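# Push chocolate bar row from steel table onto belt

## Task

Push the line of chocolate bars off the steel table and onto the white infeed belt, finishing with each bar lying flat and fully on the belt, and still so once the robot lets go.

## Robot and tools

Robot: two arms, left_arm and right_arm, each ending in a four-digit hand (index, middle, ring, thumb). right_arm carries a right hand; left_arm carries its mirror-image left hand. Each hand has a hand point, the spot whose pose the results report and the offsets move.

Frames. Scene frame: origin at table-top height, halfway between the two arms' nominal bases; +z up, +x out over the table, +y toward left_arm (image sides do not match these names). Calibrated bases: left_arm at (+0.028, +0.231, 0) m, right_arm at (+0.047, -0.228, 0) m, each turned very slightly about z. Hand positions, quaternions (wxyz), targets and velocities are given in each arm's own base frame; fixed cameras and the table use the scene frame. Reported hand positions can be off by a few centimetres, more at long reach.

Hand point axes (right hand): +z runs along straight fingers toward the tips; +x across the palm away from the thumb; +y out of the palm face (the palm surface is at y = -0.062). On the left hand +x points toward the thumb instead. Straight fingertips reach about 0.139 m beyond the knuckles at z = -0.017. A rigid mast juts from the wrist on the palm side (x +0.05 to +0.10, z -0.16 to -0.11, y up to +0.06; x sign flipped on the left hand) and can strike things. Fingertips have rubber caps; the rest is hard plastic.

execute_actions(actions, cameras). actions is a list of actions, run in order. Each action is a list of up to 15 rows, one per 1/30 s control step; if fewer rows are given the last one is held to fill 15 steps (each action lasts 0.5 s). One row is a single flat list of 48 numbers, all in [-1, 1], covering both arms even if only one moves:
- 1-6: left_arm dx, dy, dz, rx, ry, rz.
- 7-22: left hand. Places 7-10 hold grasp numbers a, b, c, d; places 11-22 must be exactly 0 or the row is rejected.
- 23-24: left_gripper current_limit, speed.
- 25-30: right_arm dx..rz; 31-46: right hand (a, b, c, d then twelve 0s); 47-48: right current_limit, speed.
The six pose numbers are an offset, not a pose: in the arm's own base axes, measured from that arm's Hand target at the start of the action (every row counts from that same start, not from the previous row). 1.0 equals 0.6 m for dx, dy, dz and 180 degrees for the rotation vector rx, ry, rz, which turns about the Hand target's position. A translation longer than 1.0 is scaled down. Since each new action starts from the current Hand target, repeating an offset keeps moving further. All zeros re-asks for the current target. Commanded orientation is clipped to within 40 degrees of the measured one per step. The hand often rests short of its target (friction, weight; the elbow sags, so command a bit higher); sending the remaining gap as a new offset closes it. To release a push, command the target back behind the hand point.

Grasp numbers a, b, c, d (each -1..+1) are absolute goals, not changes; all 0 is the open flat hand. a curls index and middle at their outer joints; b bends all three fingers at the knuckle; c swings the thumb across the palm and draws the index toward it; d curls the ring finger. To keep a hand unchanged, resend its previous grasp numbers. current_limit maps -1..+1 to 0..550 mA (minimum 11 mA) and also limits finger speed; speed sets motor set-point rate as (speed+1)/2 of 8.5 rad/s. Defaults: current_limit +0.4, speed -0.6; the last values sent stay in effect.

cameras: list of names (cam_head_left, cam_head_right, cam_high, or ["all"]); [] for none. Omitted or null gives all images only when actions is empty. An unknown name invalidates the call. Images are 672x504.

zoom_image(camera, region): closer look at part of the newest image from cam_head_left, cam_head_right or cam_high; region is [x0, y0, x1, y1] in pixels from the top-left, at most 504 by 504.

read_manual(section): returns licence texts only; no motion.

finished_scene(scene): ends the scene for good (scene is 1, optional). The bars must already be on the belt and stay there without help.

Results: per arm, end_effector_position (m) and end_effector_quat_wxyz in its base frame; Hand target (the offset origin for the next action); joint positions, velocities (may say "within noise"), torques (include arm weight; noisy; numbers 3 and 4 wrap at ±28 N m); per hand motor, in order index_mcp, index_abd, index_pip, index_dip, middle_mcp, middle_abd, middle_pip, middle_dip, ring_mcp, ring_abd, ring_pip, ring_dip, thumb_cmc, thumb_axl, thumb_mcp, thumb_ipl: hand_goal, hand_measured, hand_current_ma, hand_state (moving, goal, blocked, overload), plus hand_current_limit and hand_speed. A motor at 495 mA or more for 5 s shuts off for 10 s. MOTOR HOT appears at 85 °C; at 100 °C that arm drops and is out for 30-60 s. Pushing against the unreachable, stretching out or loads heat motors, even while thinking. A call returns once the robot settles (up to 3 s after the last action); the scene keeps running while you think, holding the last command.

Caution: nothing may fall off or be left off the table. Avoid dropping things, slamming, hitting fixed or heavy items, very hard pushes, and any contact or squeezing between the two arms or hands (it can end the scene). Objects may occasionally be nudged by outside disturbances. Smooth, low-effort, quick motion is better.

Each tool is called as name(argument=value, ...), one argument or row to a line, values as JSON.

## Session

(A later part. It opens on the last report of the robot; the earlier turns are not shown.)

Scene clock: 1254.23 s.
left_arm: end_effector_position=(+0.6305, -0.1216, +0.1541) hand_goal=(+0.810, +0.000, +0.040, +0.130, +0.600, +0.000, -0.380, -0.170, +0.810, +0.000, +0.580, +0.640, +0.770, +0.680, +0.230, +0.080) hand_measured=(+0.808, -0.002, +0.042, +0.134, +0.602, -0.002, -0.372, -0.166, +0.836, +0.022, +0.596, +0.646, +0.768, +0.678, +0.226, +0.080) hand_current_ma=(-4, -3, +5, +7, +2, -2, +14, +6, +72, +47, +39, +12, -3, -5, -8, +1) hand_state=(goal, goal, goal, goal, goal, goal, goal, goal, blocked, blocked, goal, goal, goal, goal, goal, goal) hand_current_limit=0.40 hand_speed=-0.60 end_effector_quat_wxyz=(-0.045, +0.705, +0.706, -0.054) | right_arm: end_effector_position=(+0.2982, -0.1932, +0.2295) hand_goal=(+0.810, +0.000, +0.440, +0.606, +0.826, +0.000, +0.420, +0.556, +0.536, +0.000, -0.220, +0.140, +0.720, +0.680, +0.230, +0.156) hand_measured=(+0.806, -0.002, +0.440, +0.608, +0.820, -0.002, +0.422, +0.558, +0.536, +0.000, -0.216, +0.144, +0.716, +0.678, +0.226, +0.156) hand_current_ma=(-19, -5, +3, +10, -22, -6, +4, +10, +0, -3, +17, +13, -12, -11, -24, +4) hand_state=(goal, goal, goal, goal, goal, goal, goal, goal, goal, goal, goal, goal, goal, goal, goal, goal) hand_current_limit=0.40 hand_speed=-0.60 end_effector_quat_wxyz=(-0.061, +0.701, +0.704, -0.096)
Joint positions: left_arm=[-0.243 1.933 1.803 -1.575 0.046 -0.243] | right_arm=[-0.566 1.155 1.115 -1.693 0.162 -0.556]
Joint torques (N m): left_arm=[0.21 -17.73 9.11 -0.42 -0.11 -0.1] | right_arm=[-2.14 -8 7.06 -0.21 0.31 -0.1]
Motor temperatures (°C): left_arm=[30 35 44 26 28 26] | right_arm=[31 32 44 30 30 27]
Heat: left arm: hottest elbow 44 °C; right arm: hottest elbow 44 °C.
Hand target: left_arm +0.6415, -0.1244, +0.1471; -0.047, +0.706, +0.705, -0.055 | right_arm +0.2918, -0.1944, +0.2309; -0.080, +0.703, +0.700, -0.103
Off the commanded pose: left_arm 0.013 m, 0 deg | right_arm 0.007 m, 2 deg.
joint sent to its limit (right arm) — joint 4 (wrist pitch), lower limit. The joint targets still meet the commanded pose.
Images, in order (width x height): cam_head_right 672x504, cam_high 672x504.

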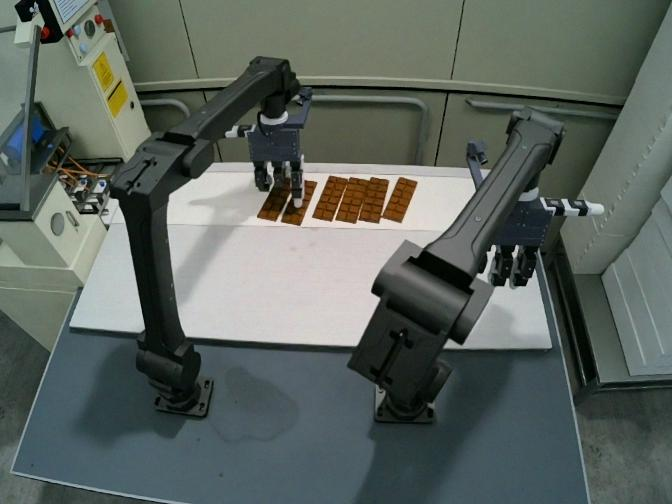

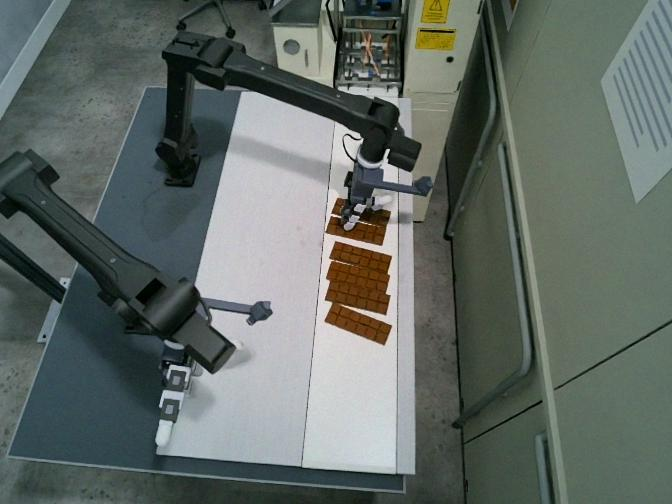

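execute_actions(
  actions=[
    [[0.025,0,-0.006,0,0,0, 0.6,0,0,0,0,0,0,0,0,0,0,0,0,0,0,0, 0.4,-0.6, 0,0,0,0,0,0, 0.1,0,0,0.5,0,0,0,0,0,0,0,0,0,0,0,0, 0.4,-0.6]],
  ],
  cameras=["cam_high"],
)

zoom_image(
  camera="cam_high",
  region=[310, 190, 350, 250],
)

Scene clock: 1258.40 s.
left_arm: end_effector_position=(+0.6422, -0.1253, +0.1514) hand_goal=(+0.810, +0.000, +0.040, +0.130, +0.600, +0.000, -0.380, -0.170, +0.810, +0.000, +0.580, +0.640, +0.770, +0.680, +0.230, +0.080) hand_measured=(+0.808, -0.002, +0.042, +0.134, +0.602, -0.002, -0.372, -0.166, +0.864, +0.022, +0.616, +0.656, +0.768, +0.678, +0.226, +0.080) hand_current_ma=(-4, -3, +5, +7, +2, -2, +14, +6, +183, +49, +103, +41, -3, -5, -8, +1) hand_state=(goal, goal, goal, goal, goal, goal, goal, goal, blocked, blocked, blocked, goal, goal, goal, goal, goal) hand_current_limit=0.40 hand_speed=-0.60 end_effector_quat_wxyz=(-0.048, +0.708, +0.702, -0.056) | right_arm: end_effector_position=(+0.2982, -0.1932, +0.2295) hand_goal=(+0.810, +0.000, +0.440, +0.606, +0.826, +0.000, +0.420, +0.556, +0.536, +0.000, -0.220, +0.140, +0.720, +0.680, +0.230, +0.156) hand_measured=(+0.806, -0.002, +0.440, +0.608, +0.820, -0.002, +0.422, +0.558, +0.536, +0.000, -0.216, +0.144, +0.716, +0.678, +0.226, +0.156) hand_current_ma=(-19, -5, +3, +10, -22, -6, +4, +10, +0, -3, +17, +13, -12, -11, -24, +4) hand_state=(goal, goal, goal, goal, goal, goal, goal, goal, goal, goal, goal, goal, goal, goal, goal, goal) hand_current_limit=0.40 hand_speed=-0.60 end_effector_quat_wxyz=(-0.061, +0.701, +0.704, -0.096)
Joint positions: left_arm=[-0.243 1.973 1.859 -1.598 0.046 -0.232] | right_arm=[-0.566 1.155 1.115 -1.693 0.162 -0.556]
Joint torques (N m): left_arm=[0.67 -18.02 9.21 -0.12 -0.14 -0.14] | right_arm=[-2.14 -8.06 7.06 -0.23 0.31 -0.09]
Heat: left arm: hottest elbow 44 °C; right arm: hottest elbow 44 °C.
Hand target: left_arm +0.6565, -0.1245, +0.1435; -0.047, +0.706, +0.704, -0.054 | right_arm +0.2918, -0.1944, +0.2309; -0.080, +0.703, +0.700, -0.103
Off the commanded pose: left_arm 0.016 m, 0 deg | right_arm 0.007 m, 2 deg.
joint sent to its limit (right arm) — joint 4 (wrist pitch), lower limit. The joint targets still meet the commanded pose.
Images, in order (width x height): cam_high 672x504.

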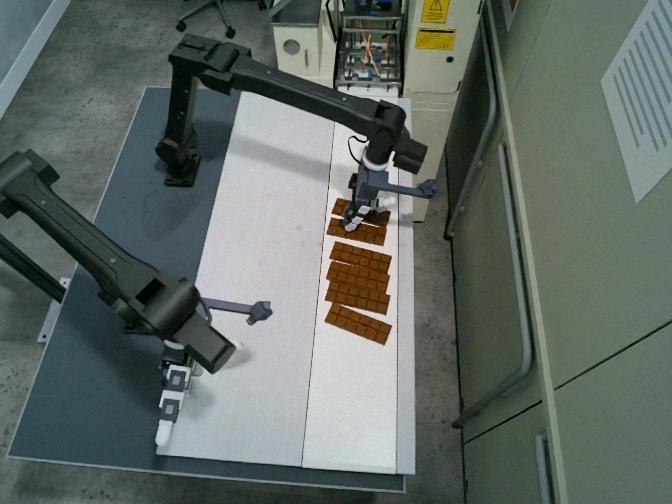

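Scaled by 8.400.

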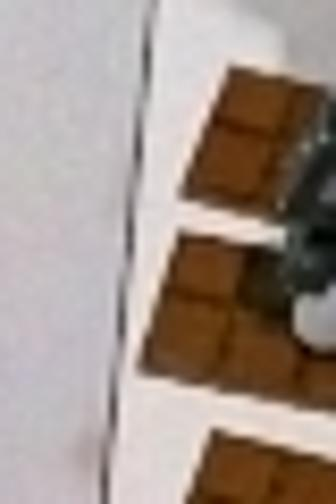

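execute_actions(
  actions=[
    [[0.02,0,0,0,0,0, 0.6,0,0,0,0,0,0,0,0,0,0,0,0,0,0,0, 0.4,-0.6, 0,0,0,0,0,0, 0.1,0,0,0.5,0,0,0,0,0,0,0,0,0,0,0,0, 0.4,-0.6]],
  ],
  cameras=["cam_high"],
)

zoom_image(
  camera="cam_high",
  region=[310, 190, 410, 260],
)

Scene clock: 1263.40 s.
left_arm: end_effector_position=(+0.6534, -0.1282, +0.1508) hand_goal=(+0.810, +0.000, +0.040, +0.130, +0.600, +0.000, -0.380, -0.170, +0.810, +0.000, +0.580, +0.640, +0.770, +0.680, +0.230, +0.080) hand_measured=(+0.808, -0.002, +0.042, +0.134, +0.602, -0.002, -0.372, -0.166, +0.868, +0.020, +0.620, +0.660, +0.768, +0.678, +0.226, +0.080) hand_current_ma=(-4, -3, +5, +7, +2, -2, +14, +6, +207, +45, +117, +48, -3, -5, -8, +1) hand_state=(goal, goal, goal, goal, goal, goal, goal, goal, blocked, blocked, blocked, goal, goal, goal, goal, goal) hand_current_limit=0.40 hand_speed=-0.60 end_effector_quat_wxyz=(-0.049, +0.709, +0.701, -0.057) | right_arm: end_effector_position=(+0.2982, -0.1932, +0.2295) hand_goal=(+0.810, +0.000, +0.440, +0.606, +0.826, +0.000, +0.420, +0.556, +0.536, +0.000, -0.220, +0.140, +0.720, +0.680, +0.230, +0.156) hand_measured=(+0.806, -0.002, +0.440, +0.608, +0.820, -0.002, +0.422, +0.558, +0.536, +0.000, -0.216, +0.144, +0.716, +0.678, +0.226, +0.156) hand_current_ma=(-19, -5, +3, +10, -22, -6, +4, +10, +0, -3, +17, +13, -12, -11, -24, +4) hand_state=(goal, goal, goal, goal, goal, goal, goal, goal, goal, goal, goal, goal, goal, goal, goal, goal) hand_current_limit=0.40 hand_speed=-0.60 end_effector_quat_wxyz=(-0.061, +0.701, +0.704, -0.096)
Joint positions: left_arm=[-0.243 2.008 1.913 -1.62 0.046 -0.227] | right_arm=[-0.566 1.155 1.115 -1.693 0.162 -0.556]
Joint torques (N m): left_arm=[1.08 -18.55 9.37 -0.05 -0.18 -0.15] | right_arm=[-2.14 -7.94 7.09 -0.21 0.31 -0.09]
Heat: left arm: hottest elbow 44 °C; right arm: hottest elbow 44 °C.
Hand target: left_arm +0.6684, -0.1243, +0.1434; -0.047, +0.706, +0.705, -0.055 | right_arm +0.2918, -0.1944, +0.2309; -0.080, +0.703, +0.700, -0.103
Off the commanded pose: left_arm 0.017 m, 1 deg | right_arm 0.007 m, 2 deg.
joint sent to its limit (right arm) — joint 4 (wrist pitch), lower limit. The joint targets still meet the commanded pose.
Images, in order (width x height): cam_high 672x504.

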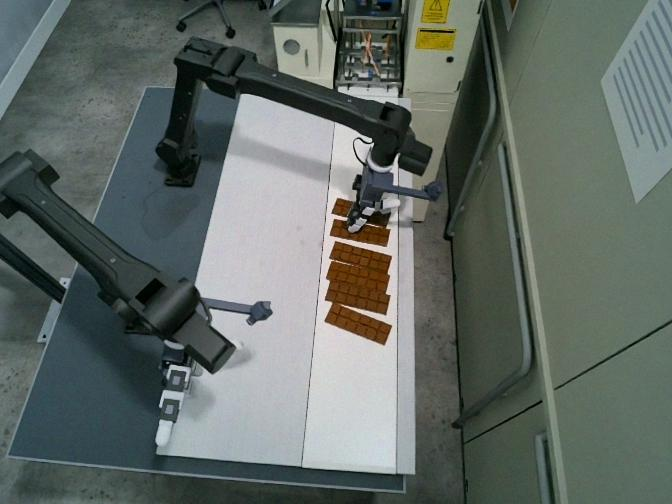

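Scaled by 5.040.

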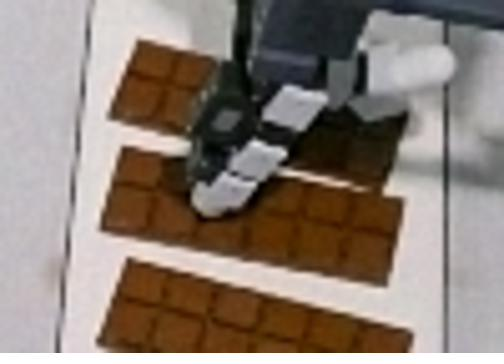

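execute_actions(
  actions=[
    [[-0.018,0,0.035,0,0,0, 0.6,0,0,0,0,0,0,0,0,0,0,0,0,0,0,0, 0.4,-0.6, 0,0,0,0,0,0, 0.1,0,0,0.5,0,0,0,0,0,0,0,0,0,0,0,0, 0.4,-0.6]],
    [[-0.03,0.02,0.09,0,0,0, 0.6,0,0,0,0,0,0,0,0,0,0,0,0,0,0,0, 0.4,-0.6, 0,0,0,0,0,0, 0.1,0,0,0.5,0,0,0,0,0,0,0,0,0,0,0,0, 0.4,-0.6]],
    [[-0.1,0.08,0.04,0,0,0, 0.6,0,0,0,0,0,0,0,0,0,0,0,0,0,0,0, 0.4,-0.6, 0,0,0,0,0,0, 0.1,0,0,0.5,0,0,0,0,0,0,0,0,0,0,0,0, 0.4,-0.6]],
    [[-0.12,0.1,0,0,0,0, 0.6,0,0,0,0,0,0,0,0,0,0,0,0,0,0,0, 0.4,-0.6, 0,0,0,0,0,0, 0.1,0,0,0.5,0,0,0,0,0,0,0,0,0,0,0,0, 0.4,-0.6]],
  ],
  cameras=["cam_high","cam_head_left","cam_head_right"],
)

zoom_image(
  camera="cam_high",
  region=[310, 180, 410, 350],
)

zoom_image(
  camera="cam_head_right",
  region=[240, 150, 430, 250],
)

Scene clock: 1277.80 s.
left_arm: end_effector_position=(+0.5096, -0.0026, +0.2411) hand_goal=(+0.810, +0.000, +0.040, +0.130, +0.600, +0.000, -0.380, -0.170, +0.810, +0.000, +0.580, +0.640, +0.770, +0.680, +0.230, +0.080) hand_measured=(+0.806, -0.002, +0.042, +0.134, +0.600, -0.002, -0.374, -0.166, +0.806, +0.002, +0.580, +0.642, +0.768, +0.678, +0.226, +0.080) hand_current_ma=(-5, -3, +3, +6, +0, -2, +12, +6, -9, +3, +1, +4, -4, -5, -8, +1) hand_state=(goal, goal, goal, goal, goal, goal, goal, goal, goal, goal, goal, goal, goal, goal, goal, goal) hand_current_limit=0.40 hand_speed=-0.60 end_effector_quat_wxyz=(-0.047, +0.702, +0.709, -0.054) | right_arm: end_effector_position=(+0.2982, -0.1932, +0.2295) hand_goal=(+0.810, +0.000, +0.440, +0.606, +0.826, +0.000, +0.420, +0.556, +0.536, +0.000, -0.220, +0.140, +0.720, +0.680, +0.230, +0.156) hand_measured=(+0.806, -0.002, +0.440, +0.608, +0.820, -0.002, +0.422, +0.558, +0.536, +0.000, -0.216, +0.144, +0.716, +0.678, +0.226, +0.156) hand_current_ma=(-19, -5, +3, +10, -22, -6, +4, +10, +0, -3, +17, +13, -12, -11, -24, +4) hand_state=(goal, goal, goal, goal, goal, goal, goal, goal, goal, goal, goal, goal, goal, goal, goal, goal) hand_current_limit=0.40 hand_speed=-0.60 end_effector_quat_wxyz=(-0.061, +0.701, +0.704, -0.096)
Joint positions: left_arm=[-0.053 1.545 1.512 -1.68 0.017 -0.061] | right_arm=[-0.566 1.155 1.115 -1.693 0.162 -0.556]
Joint torques (N m): left_arm=[-0.21 -15.27 6.58 -0.46 -0.04 -0.06] | right_arm=[-2.2 -8 7.06 -0.21 0.31 -0.09]
Heat: left arm: hottest elbow 46 °C; right arm: hottest elbow 44 °C.
Hand target: left_arm +0.5078, -0.0044, +0.2426; -0.047, +0.706, +0.704, -0.054 | right_arm +0.2918, -0.1944, +0.2309; -0.080, +0.703, +0.700, -0.103
Off the commanded pose: left_arm 0.003 m, 1 deg | right_arm 0.007 m, 2 deg.
joint sent to its limit (right arm) — joint 4 (wrist pitch), lower limit. The joint targets still meet the commanded pose.

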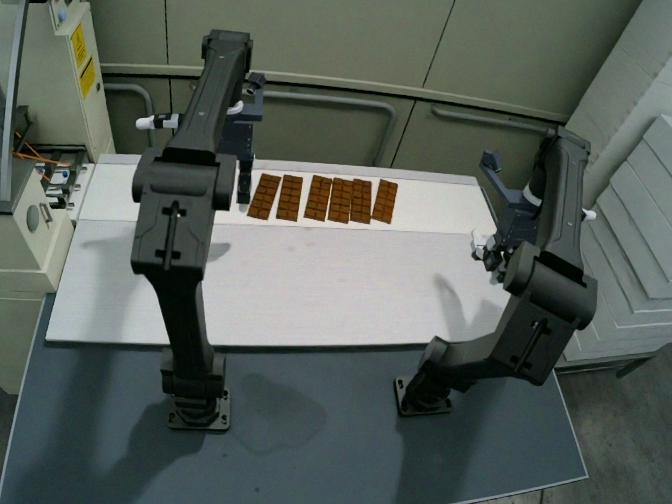

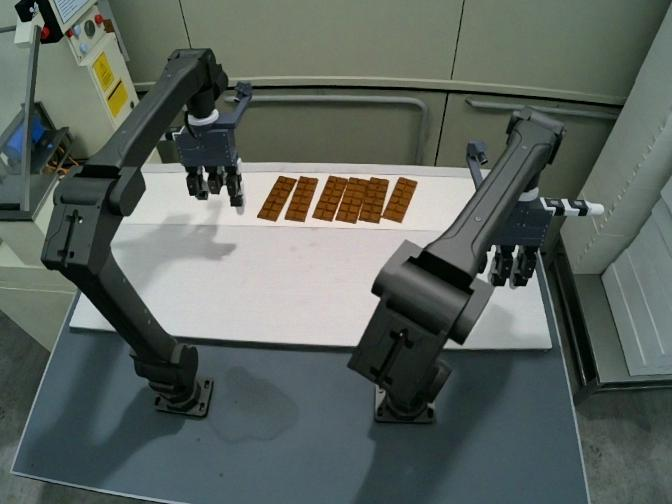

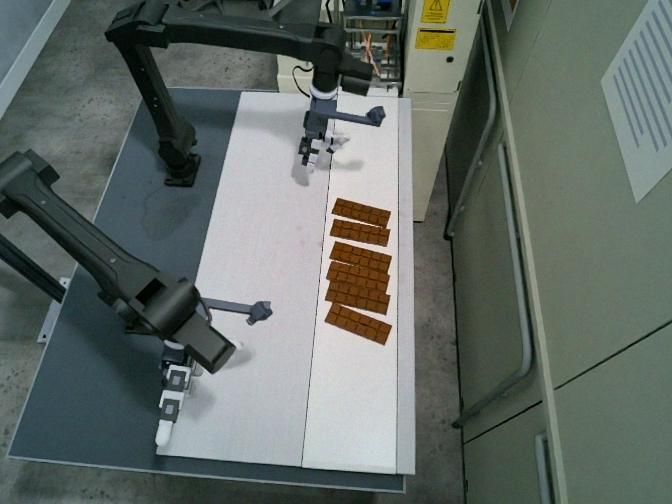

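Scaled by 2.965.

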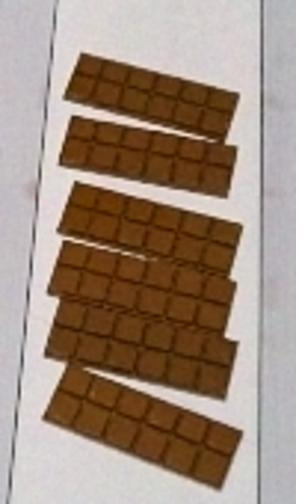

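Scaled by 2.653.

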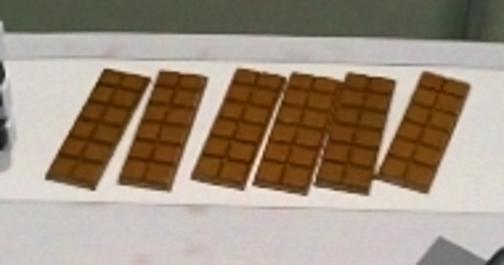

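zoom_image(
  camera="cam_high",
  region=[320, 250, 400, 350],
)

zoom_image(
  camera="cam_head_left",
  region=[300, 170, 410, 235],
)

Scaled by 5.040.

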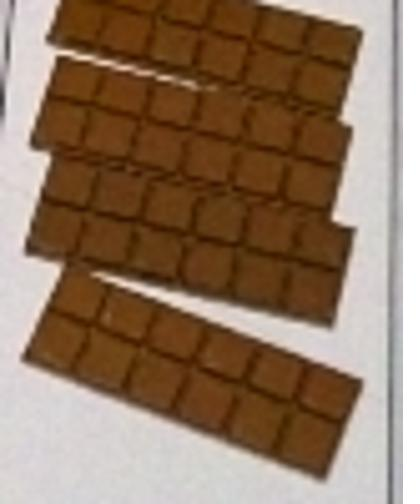

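Scaled by 4.582.

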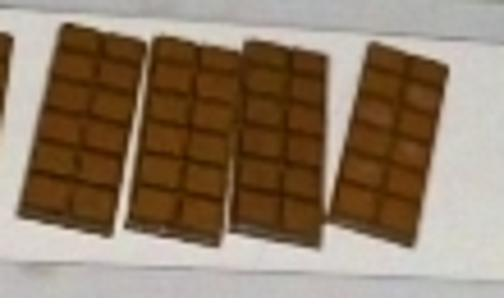

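finished_scene(
)

The scene is finished: the task was done.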